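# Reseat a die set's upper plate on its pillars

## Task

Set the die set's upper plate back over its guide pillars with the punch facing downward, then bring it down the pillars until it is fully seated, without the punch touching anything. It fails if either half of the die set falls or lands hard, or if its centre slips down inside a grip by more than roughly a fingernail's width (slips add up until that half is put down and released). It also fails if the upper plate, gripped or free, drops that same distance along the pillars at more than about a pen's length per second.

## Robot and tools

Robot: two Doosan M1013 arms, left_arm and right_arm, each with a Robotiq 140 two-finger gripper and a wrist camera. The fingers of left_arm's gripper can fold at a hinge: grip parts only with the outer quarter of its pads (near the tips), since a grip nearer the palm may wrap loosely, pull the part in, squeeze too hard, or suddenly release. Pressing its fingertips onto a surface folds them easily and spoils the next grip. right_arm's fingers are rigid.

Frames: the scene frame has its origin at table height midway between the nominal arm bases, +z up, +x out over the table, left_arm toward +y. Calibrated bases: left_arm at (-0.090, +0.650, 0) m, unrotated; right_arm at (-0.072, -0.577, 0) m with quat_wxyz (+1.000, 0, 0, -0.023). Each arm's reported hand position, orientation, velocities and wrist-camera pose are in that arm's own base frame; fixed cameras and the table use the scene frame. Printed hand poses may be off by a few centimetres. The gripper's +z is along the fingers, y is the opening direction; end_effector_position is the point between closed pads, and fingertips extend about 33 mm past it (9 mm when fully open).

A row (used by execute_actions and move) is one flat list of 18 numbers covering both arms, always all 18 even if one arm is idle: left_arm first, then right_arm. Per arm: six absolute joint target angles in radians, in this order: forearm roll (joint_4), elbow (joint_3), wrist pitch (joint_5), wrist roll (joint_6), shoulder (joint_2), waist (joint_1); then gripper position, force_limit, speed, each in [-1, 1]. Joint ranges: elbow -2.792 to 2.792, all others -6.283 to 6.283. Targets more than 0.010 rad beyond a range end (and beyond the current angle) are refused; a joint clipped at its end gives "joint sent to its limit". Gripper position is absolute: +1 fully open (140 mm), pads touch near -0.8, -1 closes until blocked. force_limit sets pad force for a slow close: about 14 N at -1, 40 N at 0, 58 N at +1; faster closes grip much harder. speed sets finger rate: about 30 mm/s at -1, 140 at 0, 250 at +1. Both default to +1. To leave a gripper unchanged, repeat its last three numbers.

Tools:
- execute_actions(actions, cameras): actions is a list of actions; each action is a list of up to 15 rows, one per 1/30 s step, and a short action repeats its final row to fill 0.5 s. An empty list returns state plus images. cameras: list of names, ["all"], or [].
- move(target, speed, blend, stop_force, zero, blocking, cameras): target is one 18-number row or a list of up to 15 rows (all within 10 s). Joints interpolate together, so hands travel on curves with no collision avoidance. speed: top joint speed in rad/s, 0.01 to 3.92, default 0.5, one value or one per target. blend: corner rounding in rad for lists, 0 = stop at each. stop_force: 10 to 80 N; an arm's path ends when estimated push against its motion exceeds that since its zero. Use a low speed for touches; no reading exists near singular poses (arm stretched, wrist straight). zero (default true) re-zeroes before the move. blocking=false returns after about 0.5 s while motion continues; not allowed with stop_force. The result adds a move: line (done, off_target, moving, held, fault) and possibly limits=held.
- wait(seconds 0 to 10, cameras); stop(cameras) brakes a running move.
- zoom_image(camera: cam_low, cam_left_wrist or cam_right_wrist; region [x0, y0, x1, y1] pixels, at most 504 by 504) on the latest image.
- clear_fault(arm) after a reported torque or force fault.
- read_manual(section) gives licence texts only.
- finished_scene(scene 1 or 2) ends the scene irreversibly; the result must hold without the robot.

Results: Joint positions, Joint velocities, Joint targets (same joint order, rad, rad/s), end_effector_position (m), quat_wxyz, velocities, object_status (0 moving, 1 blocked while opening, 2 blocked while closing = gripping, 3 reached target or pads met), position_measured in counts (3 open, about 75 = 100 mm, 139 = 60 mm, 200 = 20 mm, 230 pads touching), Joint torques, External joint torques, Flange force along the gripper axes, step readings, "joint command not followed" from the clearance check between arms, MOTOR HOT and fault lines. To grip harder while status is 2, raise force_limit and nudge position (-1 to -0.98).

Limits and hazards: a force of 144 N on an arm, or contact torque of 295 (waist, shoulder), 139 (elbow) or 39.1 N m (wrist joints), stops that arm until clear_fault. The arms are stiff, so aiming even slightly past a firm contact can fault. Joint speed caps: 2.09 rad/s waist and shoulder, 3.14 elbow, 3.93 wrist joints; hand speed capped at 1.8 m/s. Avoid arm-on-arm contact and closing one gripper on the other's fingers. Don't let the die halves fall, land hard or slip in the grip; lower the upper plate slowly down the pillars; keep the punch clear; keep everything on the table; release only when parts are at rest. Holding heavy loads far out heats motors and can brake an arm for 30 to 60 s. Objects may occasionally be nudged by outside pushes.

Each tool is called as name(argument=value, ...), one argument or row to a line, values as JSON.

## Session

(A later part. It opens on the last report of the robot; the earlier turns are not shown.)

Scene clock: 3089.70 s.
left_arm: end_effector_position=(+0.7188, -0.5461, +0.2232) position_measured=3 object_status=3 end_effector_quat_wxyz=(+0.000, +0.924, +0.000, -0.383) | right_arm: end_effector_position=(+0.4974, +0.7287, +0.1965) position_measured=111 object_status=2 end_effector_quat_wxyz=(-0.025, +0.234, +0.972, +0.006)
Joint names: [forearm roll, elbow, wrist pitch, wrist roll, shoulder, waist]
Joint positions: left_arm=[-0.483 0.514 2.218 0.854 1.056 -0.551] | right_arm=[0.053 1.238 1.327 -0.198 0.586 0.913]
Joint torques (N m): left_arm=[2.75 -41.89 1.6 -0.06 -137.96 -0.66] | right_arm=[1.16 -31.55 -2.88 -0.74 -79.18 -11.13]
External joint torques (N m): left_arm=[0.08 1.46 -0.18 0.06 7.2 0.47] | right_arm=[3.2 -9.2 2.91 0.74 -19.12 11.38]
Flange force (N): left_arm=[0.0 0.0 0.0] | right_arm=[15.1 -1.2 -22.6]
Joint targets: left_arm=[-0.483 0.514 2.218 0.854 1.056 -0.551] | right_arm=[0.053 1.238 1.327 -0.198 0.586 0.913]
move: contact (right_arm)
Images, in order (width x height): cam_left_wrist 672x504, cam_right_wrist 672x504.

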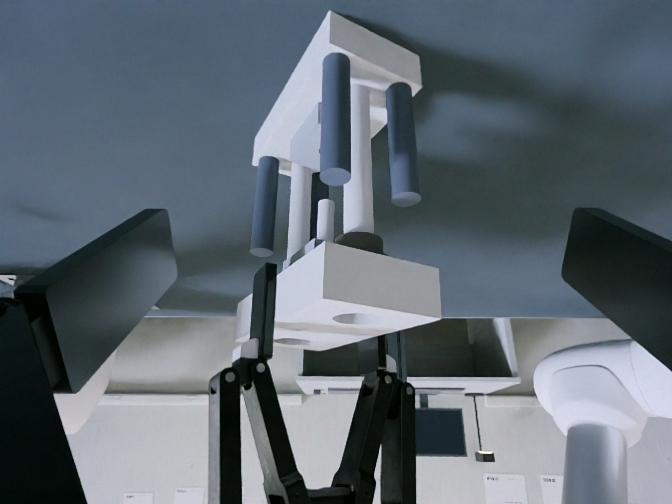

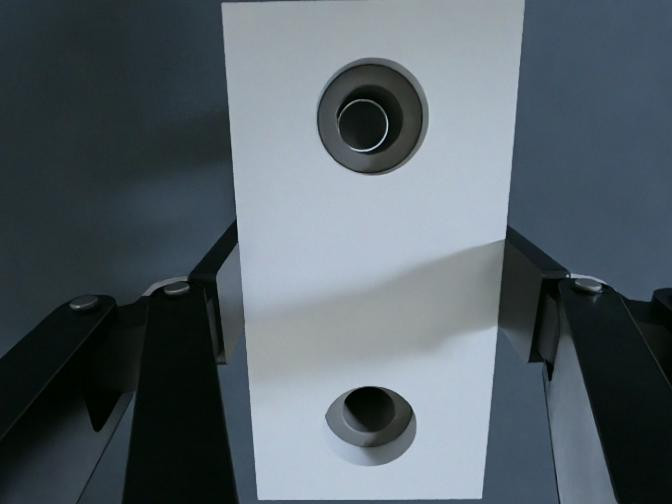

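move(
  target=[-0.4829,0.5137,2.2182,0.8544,1.0561,-0.5513,1,1,-1,0.0525,1.2345,1.333,-0.1984,0.5848,0.91332,-1,1,0.2],
  speed=0.02,
)

move(
  target=[
    [-0.8935,0.9488,2.0751,0.6835,0.9843,-0.2892,1,1,-1,0.0525,1.2345,1.333,-0.1984,0.5848,0.91332,-1,1,0.2],
    [-1.1748,1.6041,1.5017,0.7057,0.6507,-0.2856,1,1,-1,0.0525,1.2345,1.333,-0.1984,0.5848,0.91332,-1,1,0.2],
  ],
  speed=0.4,
  blend=[0.05,0],
  cameras=["cam_left_wrist","cam_right_wrist"],
)

zoom_image(
  camera="cam_left_wrist",
  region=[320, 190, 400, 260],
)

zoom_image(
  camera="cam_left_wrist",
  region=[130, 0, 440, 340],
)

zoom_image(
  camera="cam_right_wrist",
  region=[320, 380, 420, 470],
)

zoom_image(
  camera="cam_right_wrist",
  region=[310, 50, 430, 180],
)

Scene clock: 3140.27 s.
left_arm: end_effector_position=(+0.7188, -0.5461, +0.2232) position_measured=3 object_status=3 end_effector_quat_wxyz=(+0.000, +0.924, +0.000, -0.383) | right_arm: end_effector_position=(+0.4975, +0.7284, +0.1999) position_measured=111 object_status=2 end_effector_quat_wxyz=(-0.025, +0.234, +0.972, +0.006)
Joint names: [forearm roll, elbow, wrist pitch, wrist roll, shoulder, waist]
Joint positions: left_arm=[-0.483 0.514 2.218 0.854 1.056 -0.551] | right_arm=[0.052 1.235 1.333 -0.198 0.585 0.913]
Joint torques (N m): left_arm=[2.72 -41.8 1.62 -0.07 -137.92 -0.68] | right_arm=[4.1 -49.53 0.11 -0.23 -115.2 -1.31]
External joint torques (N m): left_arm=[0.08 1.28 -0.2 0.07 6.94 -0.49] | right_arm=[0.28 8.73 -0.07 0.23 16.78 1.9]
Flange force (N): left_arm=[0.0 0.0 0.0] | right_arm=[0.9 4.6 17.3]
Joint targets: left_arm=[-0.483 0.514 2.218 0.854 1.056 -0.551] | right_arm=[0.052 1.234 1.333 -0.198 0.585 0.913]
move: done

Scene clock: 3143.37 s.
left_arm: end_effector_position=(+0.6391, -0.4707, +0.1789) position_measured=3 object_status=3 end_effector_quat_wxyz=(+0.295, +0.702, +0.422, -0.492) | right_arm: end_effector_position=(+0.4974, +0.7285, +0.1999) position_measured=111 object_status=2 end_effector_quat_wxyz=(-0.025, +0.234, +0.972, +0.006)
Joint names: [forearm roll, elbow, wrist pitch, wrist roll, shoulder, waist]
Joint positions: left_arm=[-1.175 1.604 1.502 0.706 0.651 -0.286] | right_arm=[0.052 1.234 1.333 -0.198 0.585 0.913]
Joint torques (N m): left_arm=[-0.75 -30.17 1.86 -0.06 -98.31 -0.55] | right_arm=[4.01 -49.27 0.18 -0.32 -115.58 -1.1]
External joint torques (N m): left_arm=[0.11 0.33 -0.2 0.06 4.93 0.52] | right_arm=[0.36 8.4 -0.14 0.32 17.1 1.29]
Flange force (N): left_arm=[5.6 5.0 0.1] | right_arm=[0.1 5.8 17.2]
Joint targets: left_arm=[-1.175 1.604 1.502 0.706 0.651 -0.286] | right_arm=[0.052 1.234 1.333 -0.198 0.585 0.913]
move: done
Images, in order (width x height): cam_left_wrist 672x504, cam_right_wrist 672x504.

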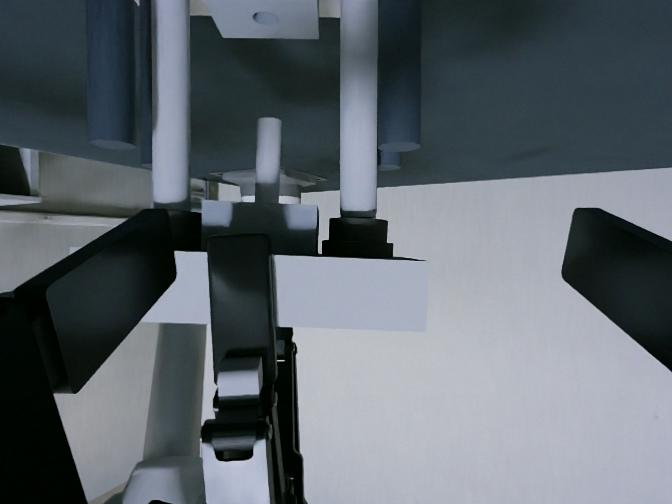

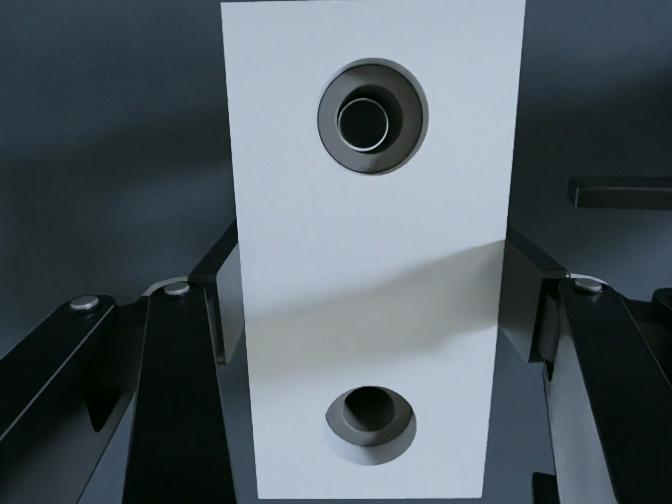

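Scaled by 6.300 from the camera's 672x504 image, which has a finer 960x720 frame.

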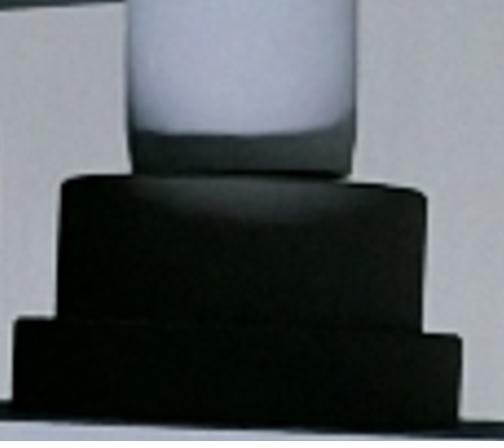

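Scaled by 1.482 from the camera's 672x504 image, which has a finer 960x720 frame.

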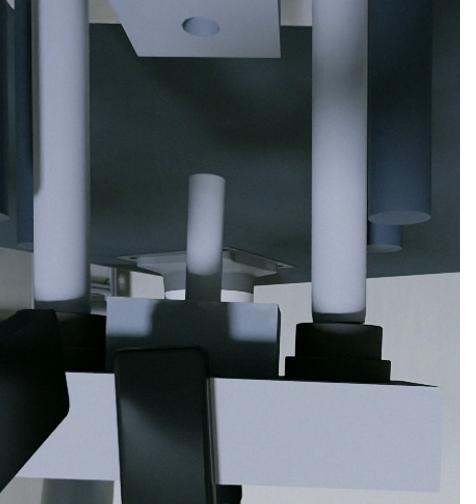

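Scaled by 5.040 from the camera's 672x504 image, which has a finer 960x720 frame.

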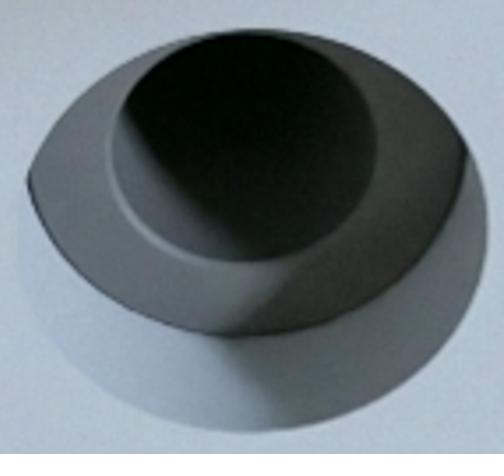

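Scaled by 3.877 from the camera's 672x504 image, which has a finer 960x720 frame.

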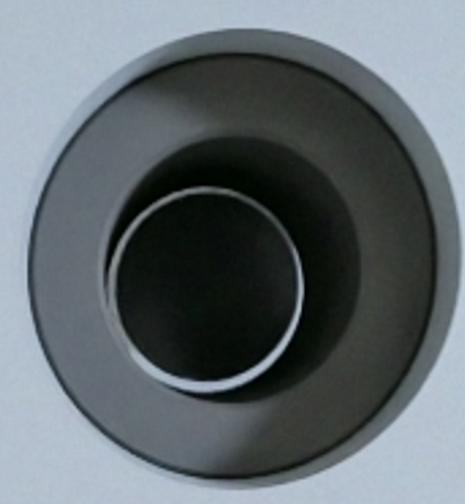

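move(
  target=[-1.1748,1.6041,1.5017,0.7057,0.6507,-0.2856,1,1,-1,0.08151,1.22811,1.34398,-0.21684,0.5862,0.90172,-1,1,0.2],
  speed=0.02,
  cameras=["cam_left_wrist","cam_right_wrist"],
)

zoom_image(
  camera="cam_left_wrist",
  region=[320, 190, 400, 260],
)

zoom_image(
  camera="cam_right_wrist",
  region=[330, 80, 400, 150],
)

Scene clock: 3185.40 s.
left_arm: end_effector_position=(+0.6390, -0.4707, +0.1789) position_measured=3 object_status=3 end_effector_quat_wxyz=(+0.295, +0.702, +0.422, -0.492) | right_arm: end_effector_position=(+0.4982, +0.7282, +0.2028) position_measured=111 object_status=2 end_effector_quat_wxyz=(-0.039, +0.233, +0.972, +0.009)
Joint names: [forearm roll, elbow, wrist pitch, wrist roll, shoulder, waist]
Joint positions: left_arm=[-1.175 1.604 1.502 0.706 0.651 -0.286] | right_arm=[0.082 1.228 1.344 -0.217 0.586 0.902]
Joint torques (N m): left_arm=[-0.73 -30.35 1.84 -0.08 -98.26 -0.53] | right_arm=[4.43 -49.45 0.18 -0.29 -114.82 -0.78]
External joint torques (N m): left_arm=[0.05 0.53 -0.18 0.08 4.94 0] | right_arm=[0.02 8.58 -0.12 0.28 16.28 1.54]
Flange force (N): left_arm=[5.5 4.7 0.8] | right_arm=[0.1 4.0 17.0]
Joint targets: left_arm=[-1.175 1.604 1.502 0.706 0.651 -0.286] | right_arm=[0.082 1.228 1.344 -0.217 0.586 0.902]
move: done
Images, in order (width x height): cam_left_wrist 672x504, cam_right_wrist 672x504.

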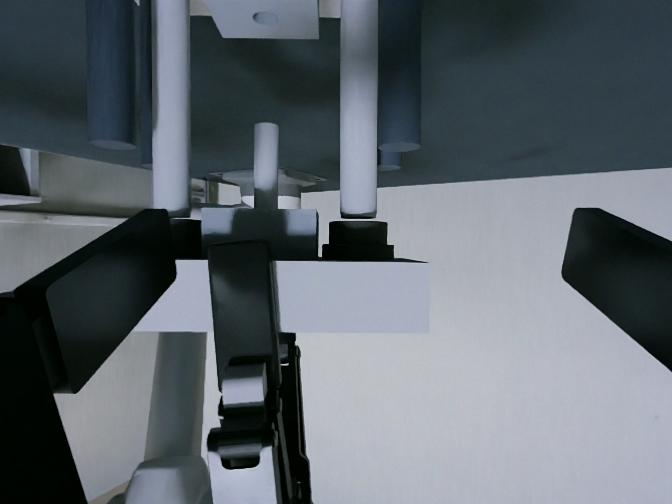

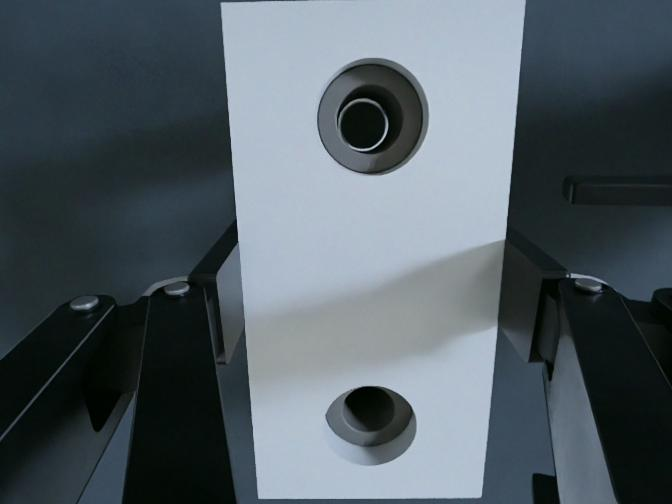

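Scaled by 6.300 from the camera's 672x504 image, which has a finer 960x720 frame.

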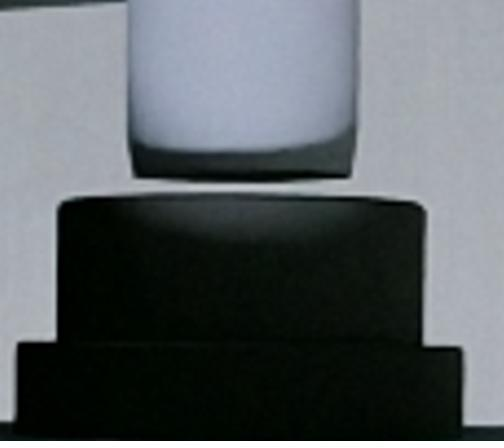

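Scaled by 7.200 from the camera's 672x504 image, which has a finer 960x720 frame.

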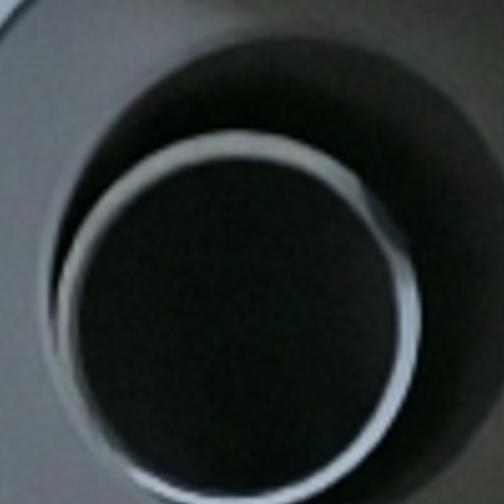

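move(
  target=[
    [-0.8935,0.9488,2.0751,0.6835,0.9843,-0.2892,1,1,-1,0.08151,1.22811,1.34398,-0.21684,0.5862,0.90172,-1,1,0.2],
    [-0.4829,0.5137,2.2182,0.8544,1.0561,-0.5513,1,1,-1,0.08151,1.22811,1.34398,-0.21684,0.5862,0.90172,-1,1,0.2],
  ],
  speed=0.5,
  blend=[0.1,0],
  cameras=["cam_left_wrist"],
)

zoom_image(
  camera="cam_left_wrist",
  region=[325, 215, 395, 270],
)

move(
  target=[-0.4829,0.5137,2.2182,0.8544,1.0561,-0.5513,1,1,-1,0.0817,1.23623,1.33297,-0.2171,0.58913,0.90172,-1,1,0.2],
  speed=0.01,
  stop_force=10,
  cameras=["cam_right_wrist"],
)

zoom_image(
  camera="cam_right_wrist",
  region=[330, 80, 400, 150],
)

Scene clock: 3204.50 s.
left_arm: end_effector_position=(+0.7188, -0.5460, +0.2230) position_measured=3 object_status=3 end_effector_quat_wxyz=(+0.000, +0.924, +0.000, -0.383) | right_arm: end_effector_position=(+0.4982, +0.7282, +0.2028) position_measured=111 object_status=2 end_effector_quat_wxyz=(-0.039, +0.233, +0.972, +0.009)
Joint names: [forearm roll, elbow, wrist pitch, wrist roll, shoulder, waist]
Joint positions: left_arm=[-0.483 0.514 2.218 0.854 1.056 -0.551] | right_arm=[0.082 1.228 1.344 -0.217 0.586 0.902]
Joint torques (N m): left_arm=[2.73 -41.57 1.61 -0.09 -137.79 -0.95] | right_arm=[4.36 -49.57 0.15 -0.32 -115.43 -0.55]
External joint torques (N m): left_arm=[0.1 0.96 -0.19 0.09 6.48 0.59] | right_arm=[0.06 8.89 -0.1 0.32 17.57 0.45]
Flange force (N): left_arm=[0.0 0.0 0.0] | right_arm=[-1.4 5.1 17.7]
Joint targets: left_arm=[-0.483 0.514 2.218 0.854 1.056 -0.551] | right_arm=[0.082 1.228 1.344 -0.217 0.586 0.902]
move: done
Images, in order (width x height): cam_left_wrist 672x504.

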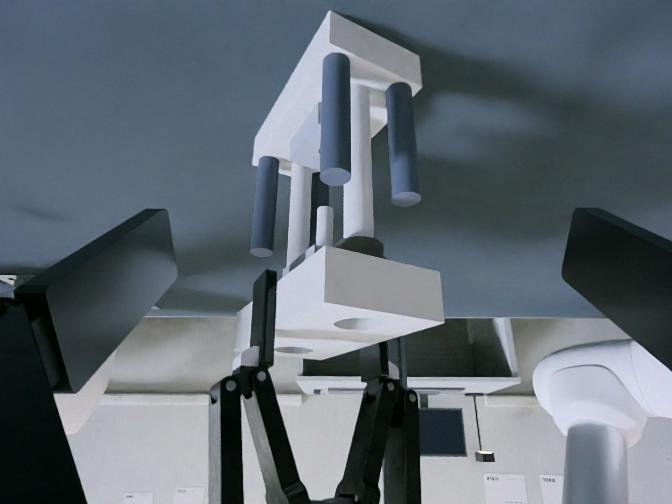

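Scaled by 7.200 from the camera's 672x504 image, which has a finer 960x720 frame.

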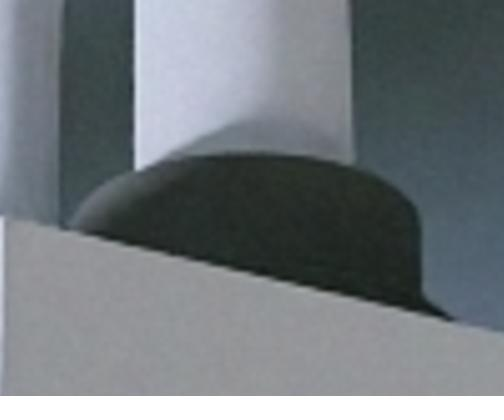

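Scene clock: 3205.70 s.
left_arm: end_effector_position=(+0.7188, -0.5461, +0.2231) position_measured=3 object_status=3 end_effector_quat_wxyz=(+0.000, +0.924, +0.000, -0.383) | right_arm: end_effector_position=(+0.4982, +0.7282, +0.1989) position_measured=111 object_status=2 end_effector_quat_wxyz=(-0.039, +0.233, +0.972, +0.010)
Joint names: [forearm roll, elbow, wrist pitch, wrist roll, shoulder, waist]
Joint positions: left_arm=[-0.483 0.514 2.218 0.854 1.056 -0.551] | right_arm=[0.082 1.233 1.338 -0.217 0.588 0.902]
Joint torques (N m): left_arm=[2.75 -41.83 1.61 -0.07 -137.86 -0.58] | right_arm=[3.61 -41.07 0.12 -0.27 -101.26 -3.34]
External joint torques (N m): left_arm=[0.09 0.97 -0.18 0.08 5.83 -0.04] | right_arm=[0.82 0.22 -0.06 0.27 2.62 3.27]
Flange force (N): left_arm=[0.0 0.0 0.0] | right_arm=[3.2 4.4 1.7]
Joint targets: left_arm=[-0.483 0.514 2.218 0.854 1.056 -0.551] | right_arm=[0.082 1.233 1.338 -0.217 0.588 0.902]
move: contact (right_arm)
Images, in order (width x height): cam_right_wrist 672x504.

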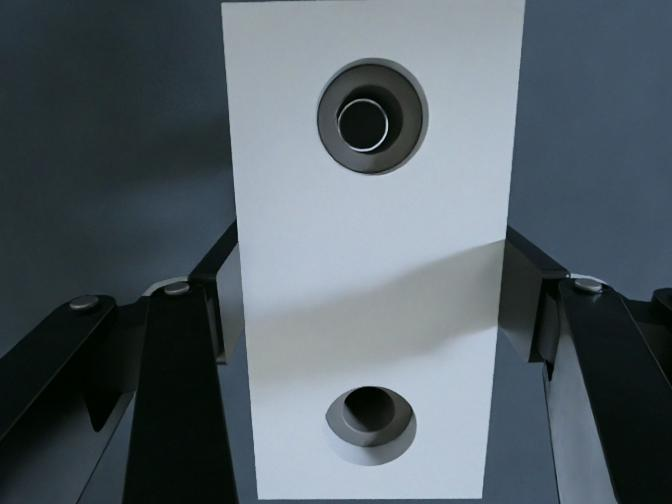

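Scaled by 7.200 from the camera's 672x504 image, which has a finer 960x720 frame.

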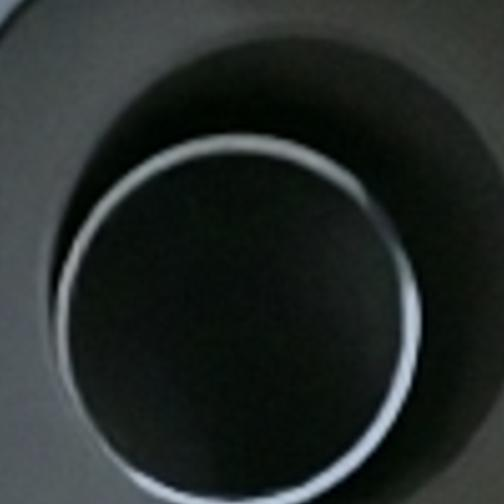

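move(
  target=[-0.4829,0.5137,2.2182,0.8544,1.0561,-0.5513,1,1,-1,0.0816,1.2312,1.3401,-0.2206,0.5872,0.90189,-1,1,0.2],
  speed=0.02,
  cameras=["cam_left_wrist"],
)

zoom_image(
  camera="cam_left_wrist",
  region=[325, 215, 395, 270],
)

move(
  target=[-0.4829,0.5137,2.2182,0.8544,1.0561,-0.5513,1,1,-1,0.0817,1.2368,1.3325,-0.2208,0.5893,0.90189,-1,1,0.2],
  speed=0.01,
  stop_force=10,
  cameras=["cam_right_wrist"],
)

zoom_image(
  camera="cam_right_wrist",
  region=[330, 80, 400, 150],
)

move(
  target=[-0.4829,0.5137,2.2182,0.8544,1.0561,-0.5513,1,1,-1,0.0817,1.2368,1.3325,-0.2208,0.5893,0.90189,-1,1,0.2],
  speed=0.01,
  stop_force=10,
  cameras=["cam_right_wrist"],
)

zoom_image(
  camera="cam_right_wrist",
  region=[330, 80, 400, 150],
)

Scene clock: 3222.03 s.
left_arm: end_effector_position=(+0.7188, -0.5461, +0.2232) position_measured=3 object_status=3 end_effector_quat_wxyz=(+0.000, +0.924, +0.000, -0.383) | right_arm: end_effector_position=(+0.4980, +0.7282, +0.2002) position_measured=111 object_status=2 end_effector_quat_wxyz=(-0.039, +0.232, +0.972, +0.009)
Joint names: [forearm roll, elbow, wrist pitch, wrist roll, shoulder, waist]
Joint positions: left_arm=[-0.483 0.514 2.218 0.854 1.056 -0.551] | right_arm=[0.082 1.231 1.34 -0.221 0.587 0.902]
Joint torques (N m): left_arm=[2.74 -41.83 1.61 -0.06 -138.16 -0.76] | right_arm=[4.41 -49.25 0.22 -0.24 -115.8 -0.98]
External joint torques (N m): left_arm=[0.1 1.25 -0.19 0.06 6.92 0.72] | right_arm=[0.05 8.18 -0.16 0.24 16.53 1.37]
Flange force (N): left_arm=[0.0 0.0 0.0] | right_arm=[-0.4 5.4 16.7]
Joint targets: left_arm=[-0.483 0.514 2.218 0.854 1.056 -0.551] | right_arm=[0.082 1.231 1.340 -0.221 0.587 0.902]
move: done
Images, in order (width x height): cam_left_wrist 672x504.

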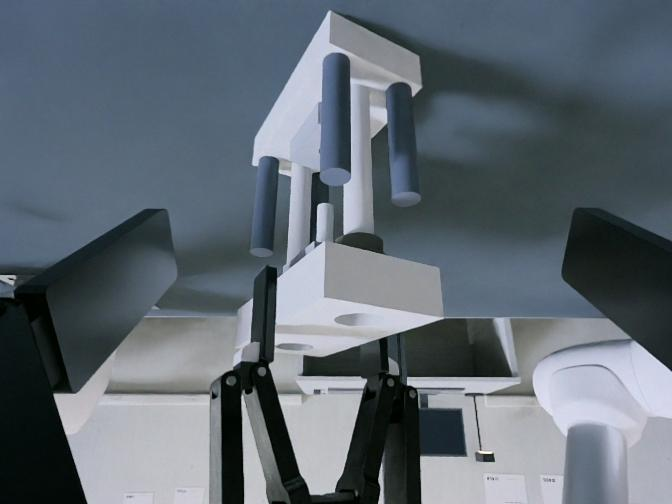

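Scaled by 7.200 from the camera's 672x504 image, which has a finer 960x720 frame.

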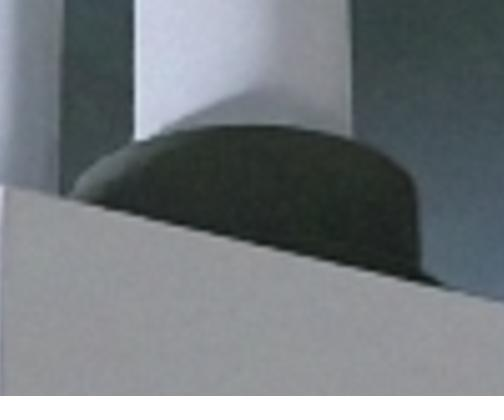

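Scene clock: 3222.83 s.
left_arm: end_effector_position=(+0.7188, -0.5461, +0.2232) position_measured=3 object_status=3 end_effector_quat_wxyz=(+0.000, +0.924, +0.000, -0.383) | right_arm: end_effector_position=(+0.4980, +0.7282, +0.1989) position_measured=111 object_status=2 end_effector_quat_wxyz=(-0.039, +0.232, +0.972, +0.010)
Joint names: [forearm roll, elbow, wrist pitch, wrist roll, shoulder, waist]
Joint positions: left_arm=[-0.483 0.514 2.218 0.854 1.056 -0.551] | right_arm=[0.082 1.233 1.338 -0.221 0.588 0.902]
Joint torques (N m): left_arm=[2.76 -41.75 1.62 -0.04 -138.04 -0.71] | right_arm=[4.4 -42.53 -0.78 -0.31 -102.06 -1.78]
External joint torques (N m): left_arm=[0.07 1.27 -0.2 0.04 7.12 0.53] | right_arm=[0.02 1.83 0.83 0.31 3.98 1.78]
Flange force (N): left_arm=[0.0 0.0 0.0] | right_arm=[1.6 3.0 2.6]
Joint targets: left_arm=[-0.483 0.514 2.218 0.854 1.056 -0.551] | right_arm=[0.082 1.233 1.338 -0.221 0.588 0.902]
move: contact (right_arm)
Images, in order (width x height): cam_right_wrist 672x504.

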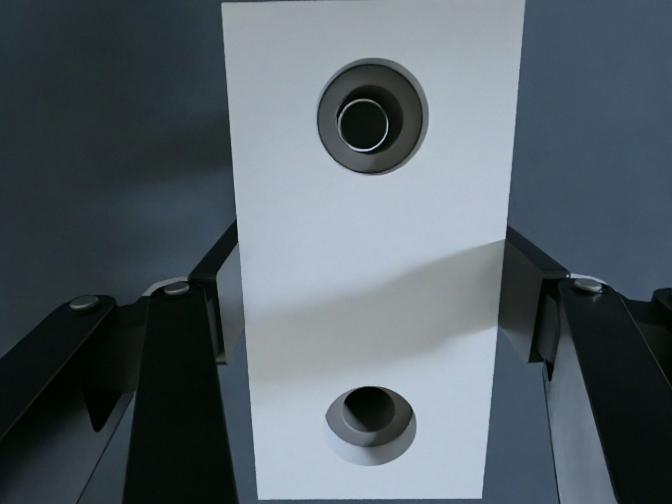

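Scaled by 7.200 from the camera's 672x504 image, which has a finer 960x720 frame.

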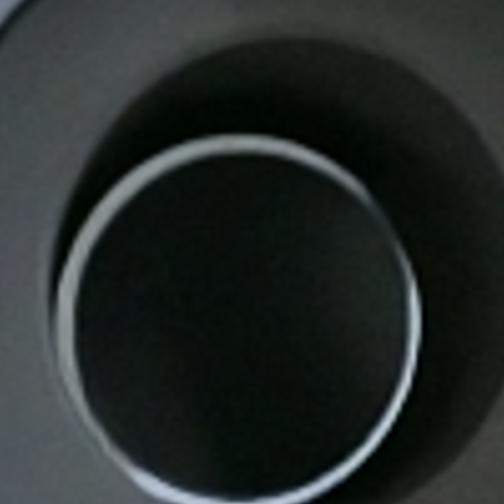

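Scene clock: 3223.50 s.
left_arm: end_effector_position=(+0.7188, -0.5461, +0.2232) position_measured=3 object_status=3 end_effector_quat_wxyz=(+0.000, +0.924, +0.000, -0.383) | right_arm: end_effector_position=(+0.4980, +0.7282, +0.1983) position_measured=111 object_status=2 end_effector_quat_wxyz=(-0.039, +0.232, +0.972, +0.010)
Joint names: [forearm roll, elbow, wrist pitch, wrist roll, shoulder, waist]
Joint positions: left_arm=[-0.483 0.514 2.218 0.854 1.056 -0.551] | right_arm=[0.082 1.234 1.337 -0.221 0.588 0.902]
Joint torques (N m): left_arm=[2.74 -41.89 1.63 -0.06 -137.95 -0.43] | right_arm=[3.81 -36.58 -2.65 -0.63 -87.64 -4.14]
External joint torques (N m): left_arm=[0.1 1.22 -0.21 0.06 6.47 0.38] | right_arm=[0.65 -4.44 2.7 0.63 -11.62 4.48]
Flange force (N): left_arm=[0.0 0.0 0.0] | right_arm=[7.3 -3.2 -13.8]
Joint targets: left_arm=[-0.483 0.514 2.218 0.854 1.056 -0.551] | right_arm=[0.082 1.234 1.337 -0.221 0.588 0.902]
move: contact (right_arm)
Images, in order (width x height): cam_right_wrist 672x504.

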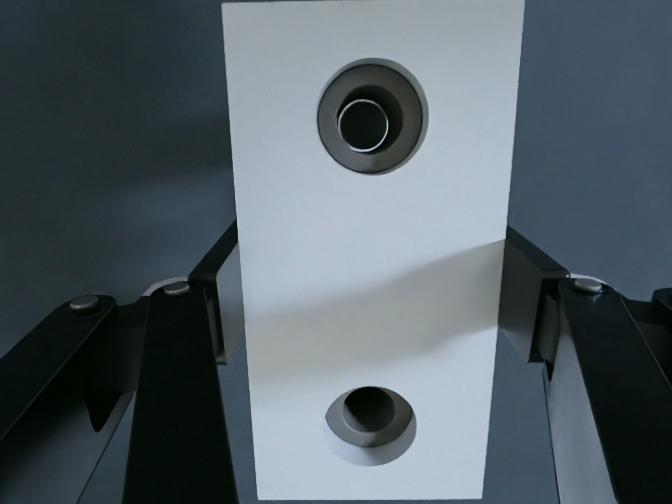

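Scaled by 7.200 from the camera's 672x504 image, which has a finer 960x720 frame.

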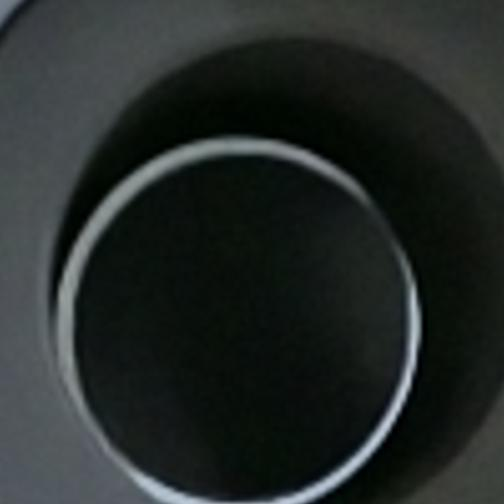

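move(
  target=[-0.4829,0.5137,2.2182,0.8544,1.0561,-0.5513,1,1,-1,0.0816,1.2302,1.3413,-0.217,0.5869,0.90205,-1,1,0.2],
  speed=0.02,
)

move(
  target=[-0.4829,0.5137,2.2182,0.8544,1.0561,-0.5513,1,1,-1,0.0817,1.2368,1.3325,-0.2172,0.5893,0.90205,-1,1,0.2],
  speed=0.01,
  stop_force=10,
  cameras=["cam_right_wrist"],
)

zoom_image(
  camera="cam_right_wrist",
  region=[330, 80, 400, 150],
)

move(
  target=[-0.4829,0.5137,2.2182,0.8544,1.0561,-0.5513,1,1,-1,0.0817,1.2368,1.3325,-0.2172,0.5893,0.90205,-1,1,0.2],
  speed=0.01,
  stop_force=10,
  cameras=["cam_right_wrist"],
)

zoom_image(
  camera="cam_right_wrist",
  region=[330, 80, 400, 150],
)

Scene clock: 3248.53 s.
left_arm: end_effector_position=(+0.7188, -0.5461, +0.2232) position_measured=3 object_status=3 end_effector_quat_wxyz=(+0.000, +0.924, +0.000, -0.383) | right_arm: end_effector_position=(+0.4979, +0.7283, +0.2010) position_measured=111 object_status=2 end_effector_quat_wxyz=(-0.039, +0.233, +0.972, +0.009)
Joint names: [forearm roll, elbow, wrist pitch, wrist roll, shoulder, waist]
Joint positions: left_arm=[-0.483 0.514 2.218 0.854 1.056 -0.551] | right_arm=[0.082 1.23 1.341 -0.217 0.587 0.902]
Joint torques (N m): left_arm=[2.75 -41.83 1.59 -0.07 -138 -0.72] | right_arm=[4.31 -48.97 0.11 -0.3 -115.36 -0.78]
External joint torques (N m): left_arm=[0.1 1.19 -0.16 0.07 6.6 0.61] | right_arm=[0.11 8.26 -0.05 0.3 17.2 0.79]
Flange force (N): left_arm=[0.0 0.0 0.0] | right_arm=[-1.1 6.3 16.8]
Joint targets: left_arm=[-0.483 0.514 2.218 0.854 1.056 -0.551] | right_arm=[0.082 1.230 1.341 -0.217 0.587 0.902]
move: done

Scene clock: 3249.47 s.
left_arm: end_effector_position=(+0.7188, -0.5461, +0.2232) position_measured=3 object_status=3 end_effector_quat_wxyz=(+0.000, +0.924, +0.000, -0.383) | right_arm: end_effector_position=(+0.4980, +0.7283, +0.1988) position_measured=111 object_status=2 end_effector_quat_wxyz=(-0.039, +0.233, +0.972, +0.009)
Joint names: [forearm roll, elbow, wrist pitch, wrist roll, shoulder, waist]
Joint positions: left_arm=[-0.483 0.514 2.218 0.854 1.056 -0.551] | right_arm=[0.082 1.233 1.338 -0.217 0.588 0.902]
Joint torques (N m): left_arm=[2.7 -41.89 1.63 -0.09 -138 -0.85] | right_arm=[5.24 -40.8 0.32 -0.38 -101.56 0.08]
External joint torques (N m): left_arm=[0.14 0.93 -0.19 0.09 5.71 0.1] | right_arm=[-0.79 -0.09 -0.26 0.38 2.81 0.05]
Flange force (N): left_arm=[0.0 0.0 0.0] | right_arm=[-0.4 4.7 1.4]
Joint targets: left_arm=[-0.483 0.514 2.218 0.854 1.056 -0.551] | right_arm=[0.082 1.233 1.338 -0.217 0.588 0.902]
move: contact (right_arm)
Images, in order (width x height): cam_right_wrist 672x504.

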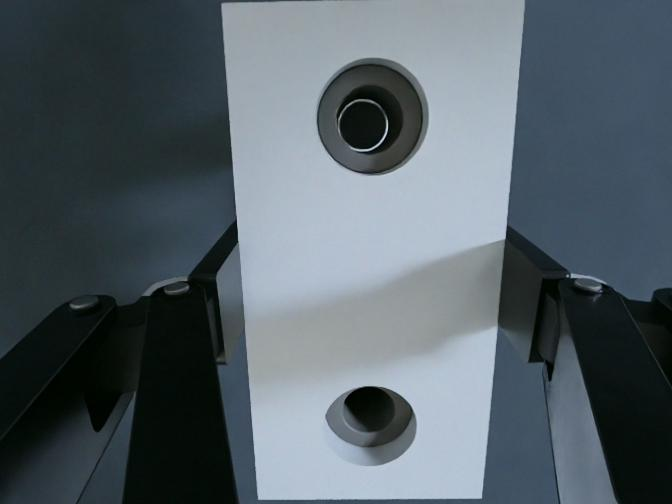

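Scaled by 7.200 from the camera's 672x504 image, which has a finer 960x720 frame.

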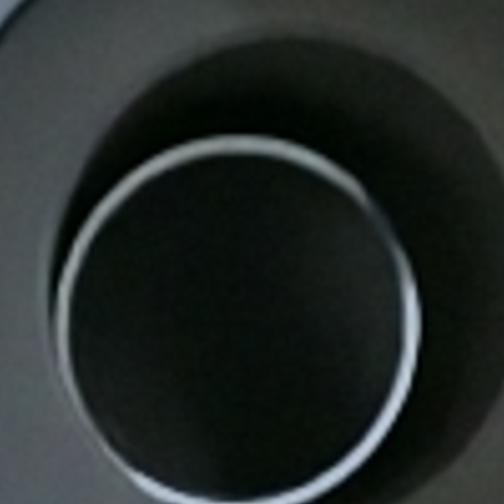

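Scene clock: 3250.13 s.
left_arm: end_effector_position=(+0.7188, -0.5461, +0.2232) position_measured=3 object_status=3 end_effector_quat_wxyz=(+0.000, +0.924, +0.000, -0.383) | right_arm: end_effector_position=(+0.4979, +0.7284, +0.1983) position_measured=111 object_status=2 end_effector_quat_wxyz=(-0.039, +0.233, +0.972, +0.010)
Joint names: [forearm roll, elbow, wrist pitch, wrist roll, shoulder, waist]
Joint positions: left_arm=[-0.483 0.514 2.218 0.854 1.056 -0.551] | right_arm=[0.082 1.234 1.337 -0.217 0.588 0.902]
Joint torques (N m): left_arm=[2.74 -41.89 1.62 -0.05 -138.15 -0.5] | right_arm=[4.45 -33.9 -1.17 -0.51 -86.26 -2.87]
External joint torques (N m): left_arm=[0.12 1.3 -0.2 0.05 6.86 0.96] | right_arm=[0 -7.05 1.23 0.51 -12.73 2.95]
Flange force (N): left_arm=[0.0 0.0 0.0] | right_arm=[5.1 0.1 -15.2]
Joint targets: left_arm=[-0.483 0.514 2.218 0.854 1.056 -0.551] | right_arm=[0.082 1.234 1.337 -0.217 0.588 0.902]
move: contact (right_arm)
Images, in order (width x height): cam_right_wrist 672x504.

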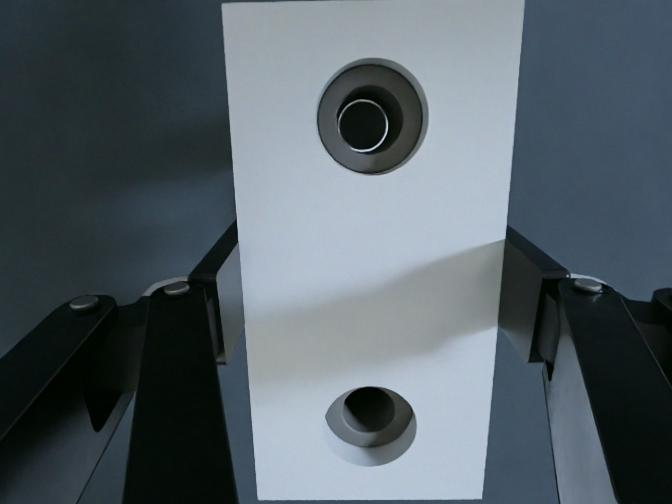

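Scaled by 7.200 from the camera's 672x504 image, which has a finer 960x720 frame.

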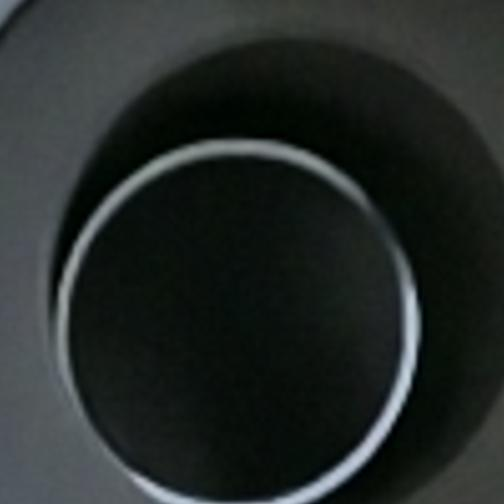

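move(
  target=[
    [-0.8935,0.9488,2.0751,0.6835,0.9843,-0.2892,1,1,-1,0.0816,1.22811,1.34398,-0.217,0.5862,0.90172,-1,1,0.2],
    [-0.8935,0.9488,2.0751,0.6835,0.9843,-0.2892,1,1,-1,0.0815,1.096,1.502,-0.217,0.56,0.9017,-1,1,0.2],
  ],
  speed=[0.3,0.1],
)

move(
  target=[-0.8935,0.9488,2.0751,0.6835,0.9843,-0.2892,1,1,-1,-0.08053,1.11343,1.46887,3.0008,0.54762,0.95101,-1,1,0.2],
  speed=0.5,
)

move(
  target=[-0.8935,0.9488,2.0751,0.6835,0.9843,-0.2892,1,1,-1,-0.08286,1.24213,1.31243,3.0138,0.57587,0.95101,-1,1,0.2],
  speed=0.08,
  stop_force=15,
  cameras=["all"],
)

zoom_image(
  camera="cam_left_wrist",
  region=[240, 150, 480, 330],
)

zoom_image(
  camera="cam_right_wrist",
  region=[330, 80, 400, 150],
)

Scene clock: 3322.07 s.
left_arm: end_effector_position=(+0.7351, -0.4194, +0.1839) position_measured=3 object_status=3 end_effector_quat_wxyz=(+0.148, +0.791, +0.212, -0.554) | right_arm: end_effector_position=(+0.4982, +0.7292, +0.2990) position_measured=111 object_status=2 end_effector_quat_wxyz=(-0.040, +0.227, +0.973, +0.010)
Joint names: [forearm roll, elbow, wrist pitch, wrist roll, shoulder, waist]
Joint positions: left_arm=[-0.894 0.949 2.075 0.683 0.984 -0.289] | right_arm=[0.081 1.096 1.502 -0.217 0.56 0.902]
Joint torques (N m): left_arm=[0.71 -37.51 1.83 -0.07 -129.67 -0.54] | right_arm=[4.52 -50.53 0.14 -0.34 -114.39 -1.29]
External joint torques (N m): left_arm=[0.06 1 -0.24 0.07 6.44 -0.44] | right_arm=[0.07 8.41 -0.09 0.34 16.51 1.3]
Flange force (N): left_arm=[6.8 5.9 -3.1] | right_arm=[-0.5 5.9 15.7]
Joint targets: left_arm=[-0.893 0.949 2.075 0.683 0.984 -0.289] | right_arm=[0.082 1.096 1.502 -0.217 0.560 0.902]
move: done

Scene clock: 3328.90 s.
left_arm: end_effector_position=(+0.7351, -0.4194, +0.1839) position_measured=3 object_status=3 end_effector_quat_wxyz=(+0.148, +0.791, +0.212, -0.554) | right_arm: end_effector_position=(+0.5068, +0.7238, +0.3000) position_measured=111 object_status=2 end_effector_quat_wxyz=(+0.009, +0.972, -0.233, +0.039)
Joint names: [forearm roll, elbow, wrist pitch, wrist roll, shoulder, waist]
Joint positions: left_arm=[-0.894 0.949 2.075 0.683 0.984 -0.289] | right_arm=[-0.081 1.113 1.469 3.001 0.548 0.951]
Joint torques (N m): left_arm=[0.71 -37.62 1.8 -0.05 -129.61 -0.6] | right_arm=[3.2 -50.68 -0.12 -0.34 -113.81 -0.98]
External joint torques (N m): left_arm=[0.09 1.07 -0.19 0.05 6.16 0.57] | right_arm=[0.82 8.74 0.08 0.34 17.71 0.92]
Flange force (N): left_arm=[6.7 4.7 -3.4] | right_arm=[-1.9 -7.2 16.1]
Joint targets: left_arm=[-0.893 0.949 2.075 0.683 0.984 -0.289] | right_arm=[-0.081 1.113 1.469 3.001 0.548 0.951]
move: done

Scene clock: 3332.00 s.
left_arm: end_effector_position=(+0.7351, -0.4194, +0.1839) position_measured=3 object_status=3 end_effector_quat_wxyz=(+0.148, +0.791, +0.212, -0.554) | right_arm: end_effector_position=(+0.5068, +0.7239, +0.2043) position_measured=111 object_status=2 end_effector_quat_wxyz=(+0.009, +0.972, -0.233, +0.039)
Joint names: [forearm roll, elbow, wrist pitch, wrist roll, shoulder, waist]
Joint positions: left_arm=[-0.894 0.949 2.075 0.683 0.984 -0.289] | right_arm=[-0.083 1.242 1.312 3.014 0.576 0.951]
Joint torques (N m): left_arm=[0.71 -37.44 1.82 -0.07 -129.72 -0.67] | right_arm=[3.13 -49.15 -0.08 -0.25 -114.54 -1.57]
External joint torques (N m): left_arm=[0.13 1.03 -0.22 0.07 6.7 1.5] | right_arm=[0.8 8.16 0.05 0.25 16.36 1.61]
Flange force (N): left_arm=[7.6 4.8 -4.5] | right_arm=[-2.8 -5.5 16.1]
Joint targets: left_arm=[-0.893 0.949 2.075 0.683 0.984 -0.289] | right_arm=[-0.083 1.242 1.312 3.014 0.576 0.951]
move: done

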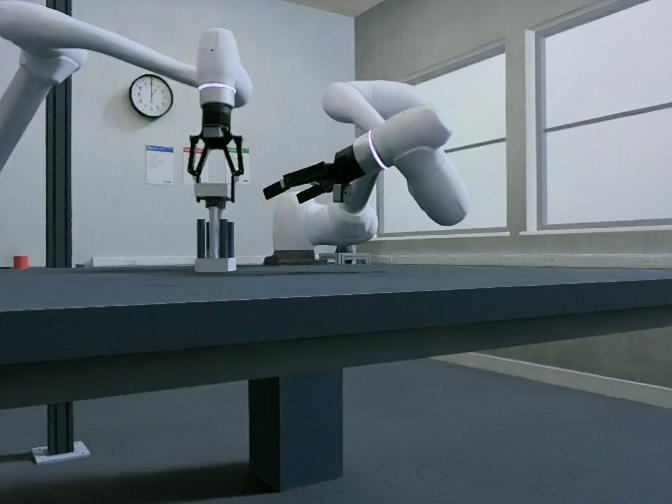

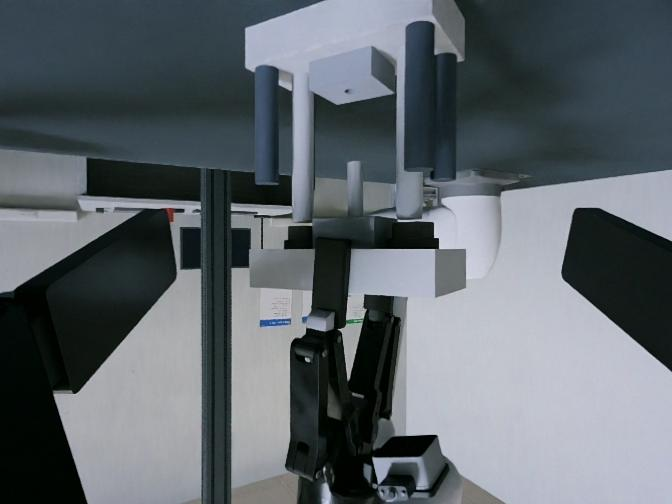

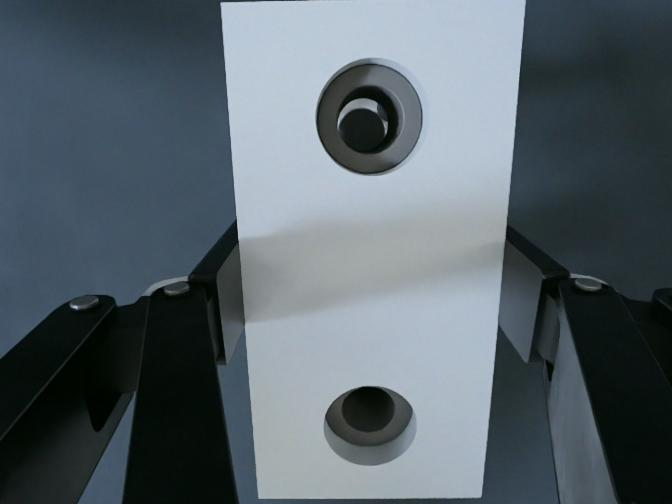

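Scaled by 2.100 from the camera's 672x504 image, which has a finer 960x720 frame.

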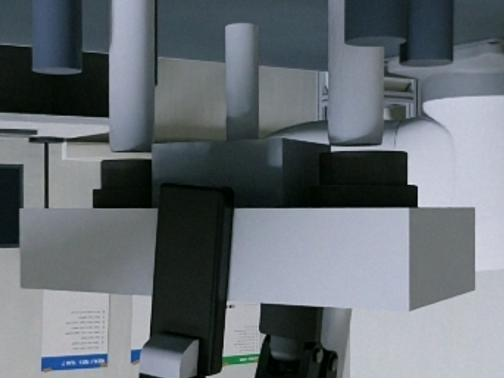

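Scaled by 7.200 from the camera's 672x504 image, which has a finer 960x720 frame.

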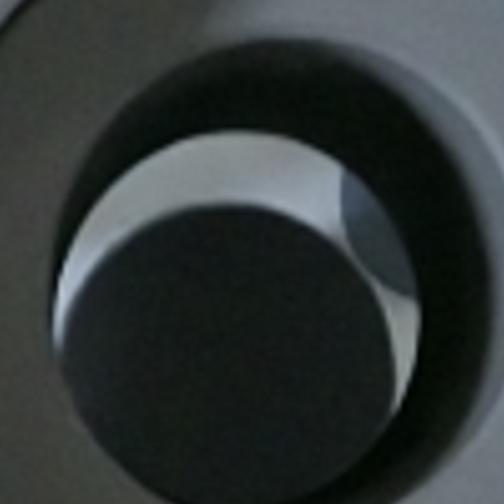

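move(
  target=[-0.8935,0.9488,2.0751,0.6835,0.9843,-0.2892,1,1,-1,-0.0829,1.24192,1.3114,3.0169,0.57713,0.95407,-1,1,0.2],
  speed=0.02,
  cameras=["cam_left_wrist","cam_right_wrist"],
)

zoom_image(
  camera="cam_right_wrist",
  region=[330, 80, 400, 150],
)

zoom_image(
  camera="cam_left_wrist",
  region=[270, 190, 350, 260],
)

zoom_image(
  camera="cam_left_wrist",
  region=[370, 190, 450, 260],
)

Scene clock: 3367.40 s.
left_arm: end_effector_position=(+0.7351, -0.4194, +0.1839) position_measured=3 object_status=3 end_effector_quat_wxyz=(+0.148, +0.791, +0.212, -0.554) | right_arm: end_effector_position=(+0.5049, +0.7258, +0.2033) position_measured=111 object_status=2 end_effector_quat_wxyz=(+0.009, +0.972, -0.233, +0.039)
Joint names: [forearm roll, elbow, wrist pitch, wrist roll, shoulder, waist]
Joint positions: left_arm=[-0.894 0.949 2.075 0.683 0.984 -0.289] | right_arm=[-0.083 1.242 1.311 3.017 0.577 0.954]
Joint torques (N m): left_arm=[0.73 -37.57 1.81 -0.06 -129.8 -0.6] | right_arm=[3.01 -49.26 -0.18 -0.35 -114.32 -0.69]
External joint torques (N m): left_arm=[0.09 0.82 -0.19 0.06 5.72 0.71] | right_arm=[0.91 8.56 0.14 0.35 16.83 0.93]
Flange force (N): left_arm=[6.3 4.6 -3.7] | right_arm=[-2.3 -5.2 16.7]
Joint targets: left_arm=[-0.893 0.949 2.075 0.683 0.984 -0.289] | right_arm=[-0.083 1.242 1.311 3.017 0.577 0.954]
move: done
Images, in order (width x height): cam_left_wrist 672x504, cam_right_wrist 672x504.

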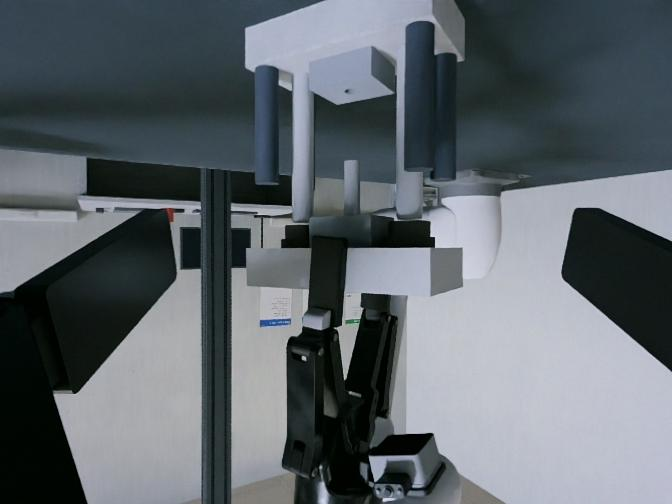

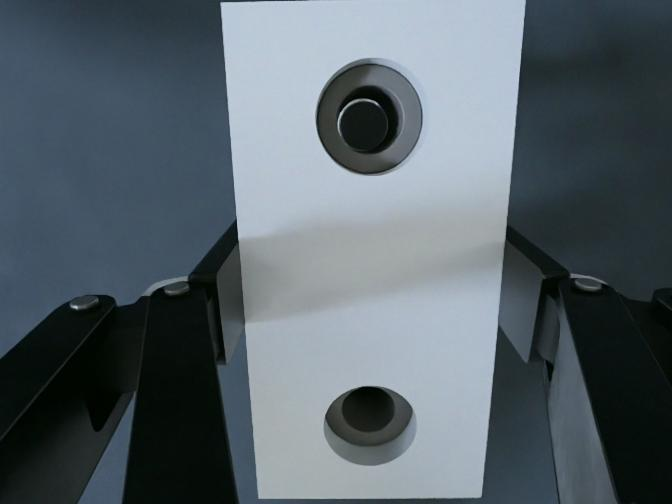

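Scaled by 7.200 from the camera's 672x504 image, which has a finer 960x720 frame.

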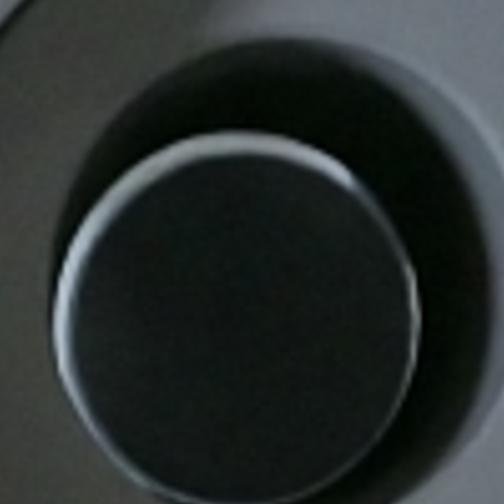

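Scaled by 6.300 from the camera's 672x504 image, which has a finer 960x720 frame.

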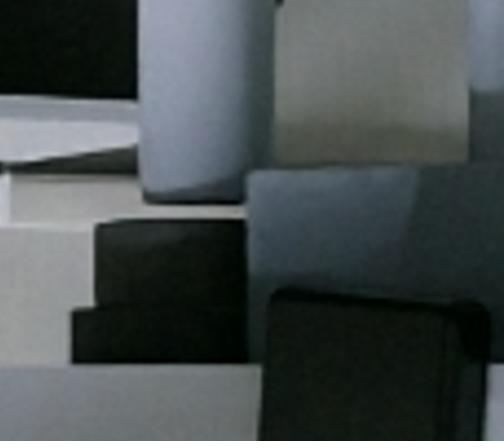

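Scaled by 6.300 from the camera's 672x504 image, which has a finer 960x720 frame.

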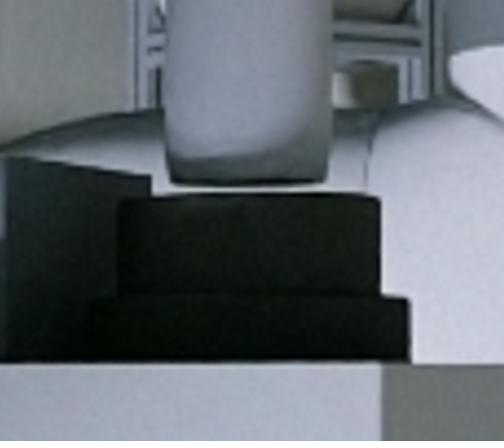

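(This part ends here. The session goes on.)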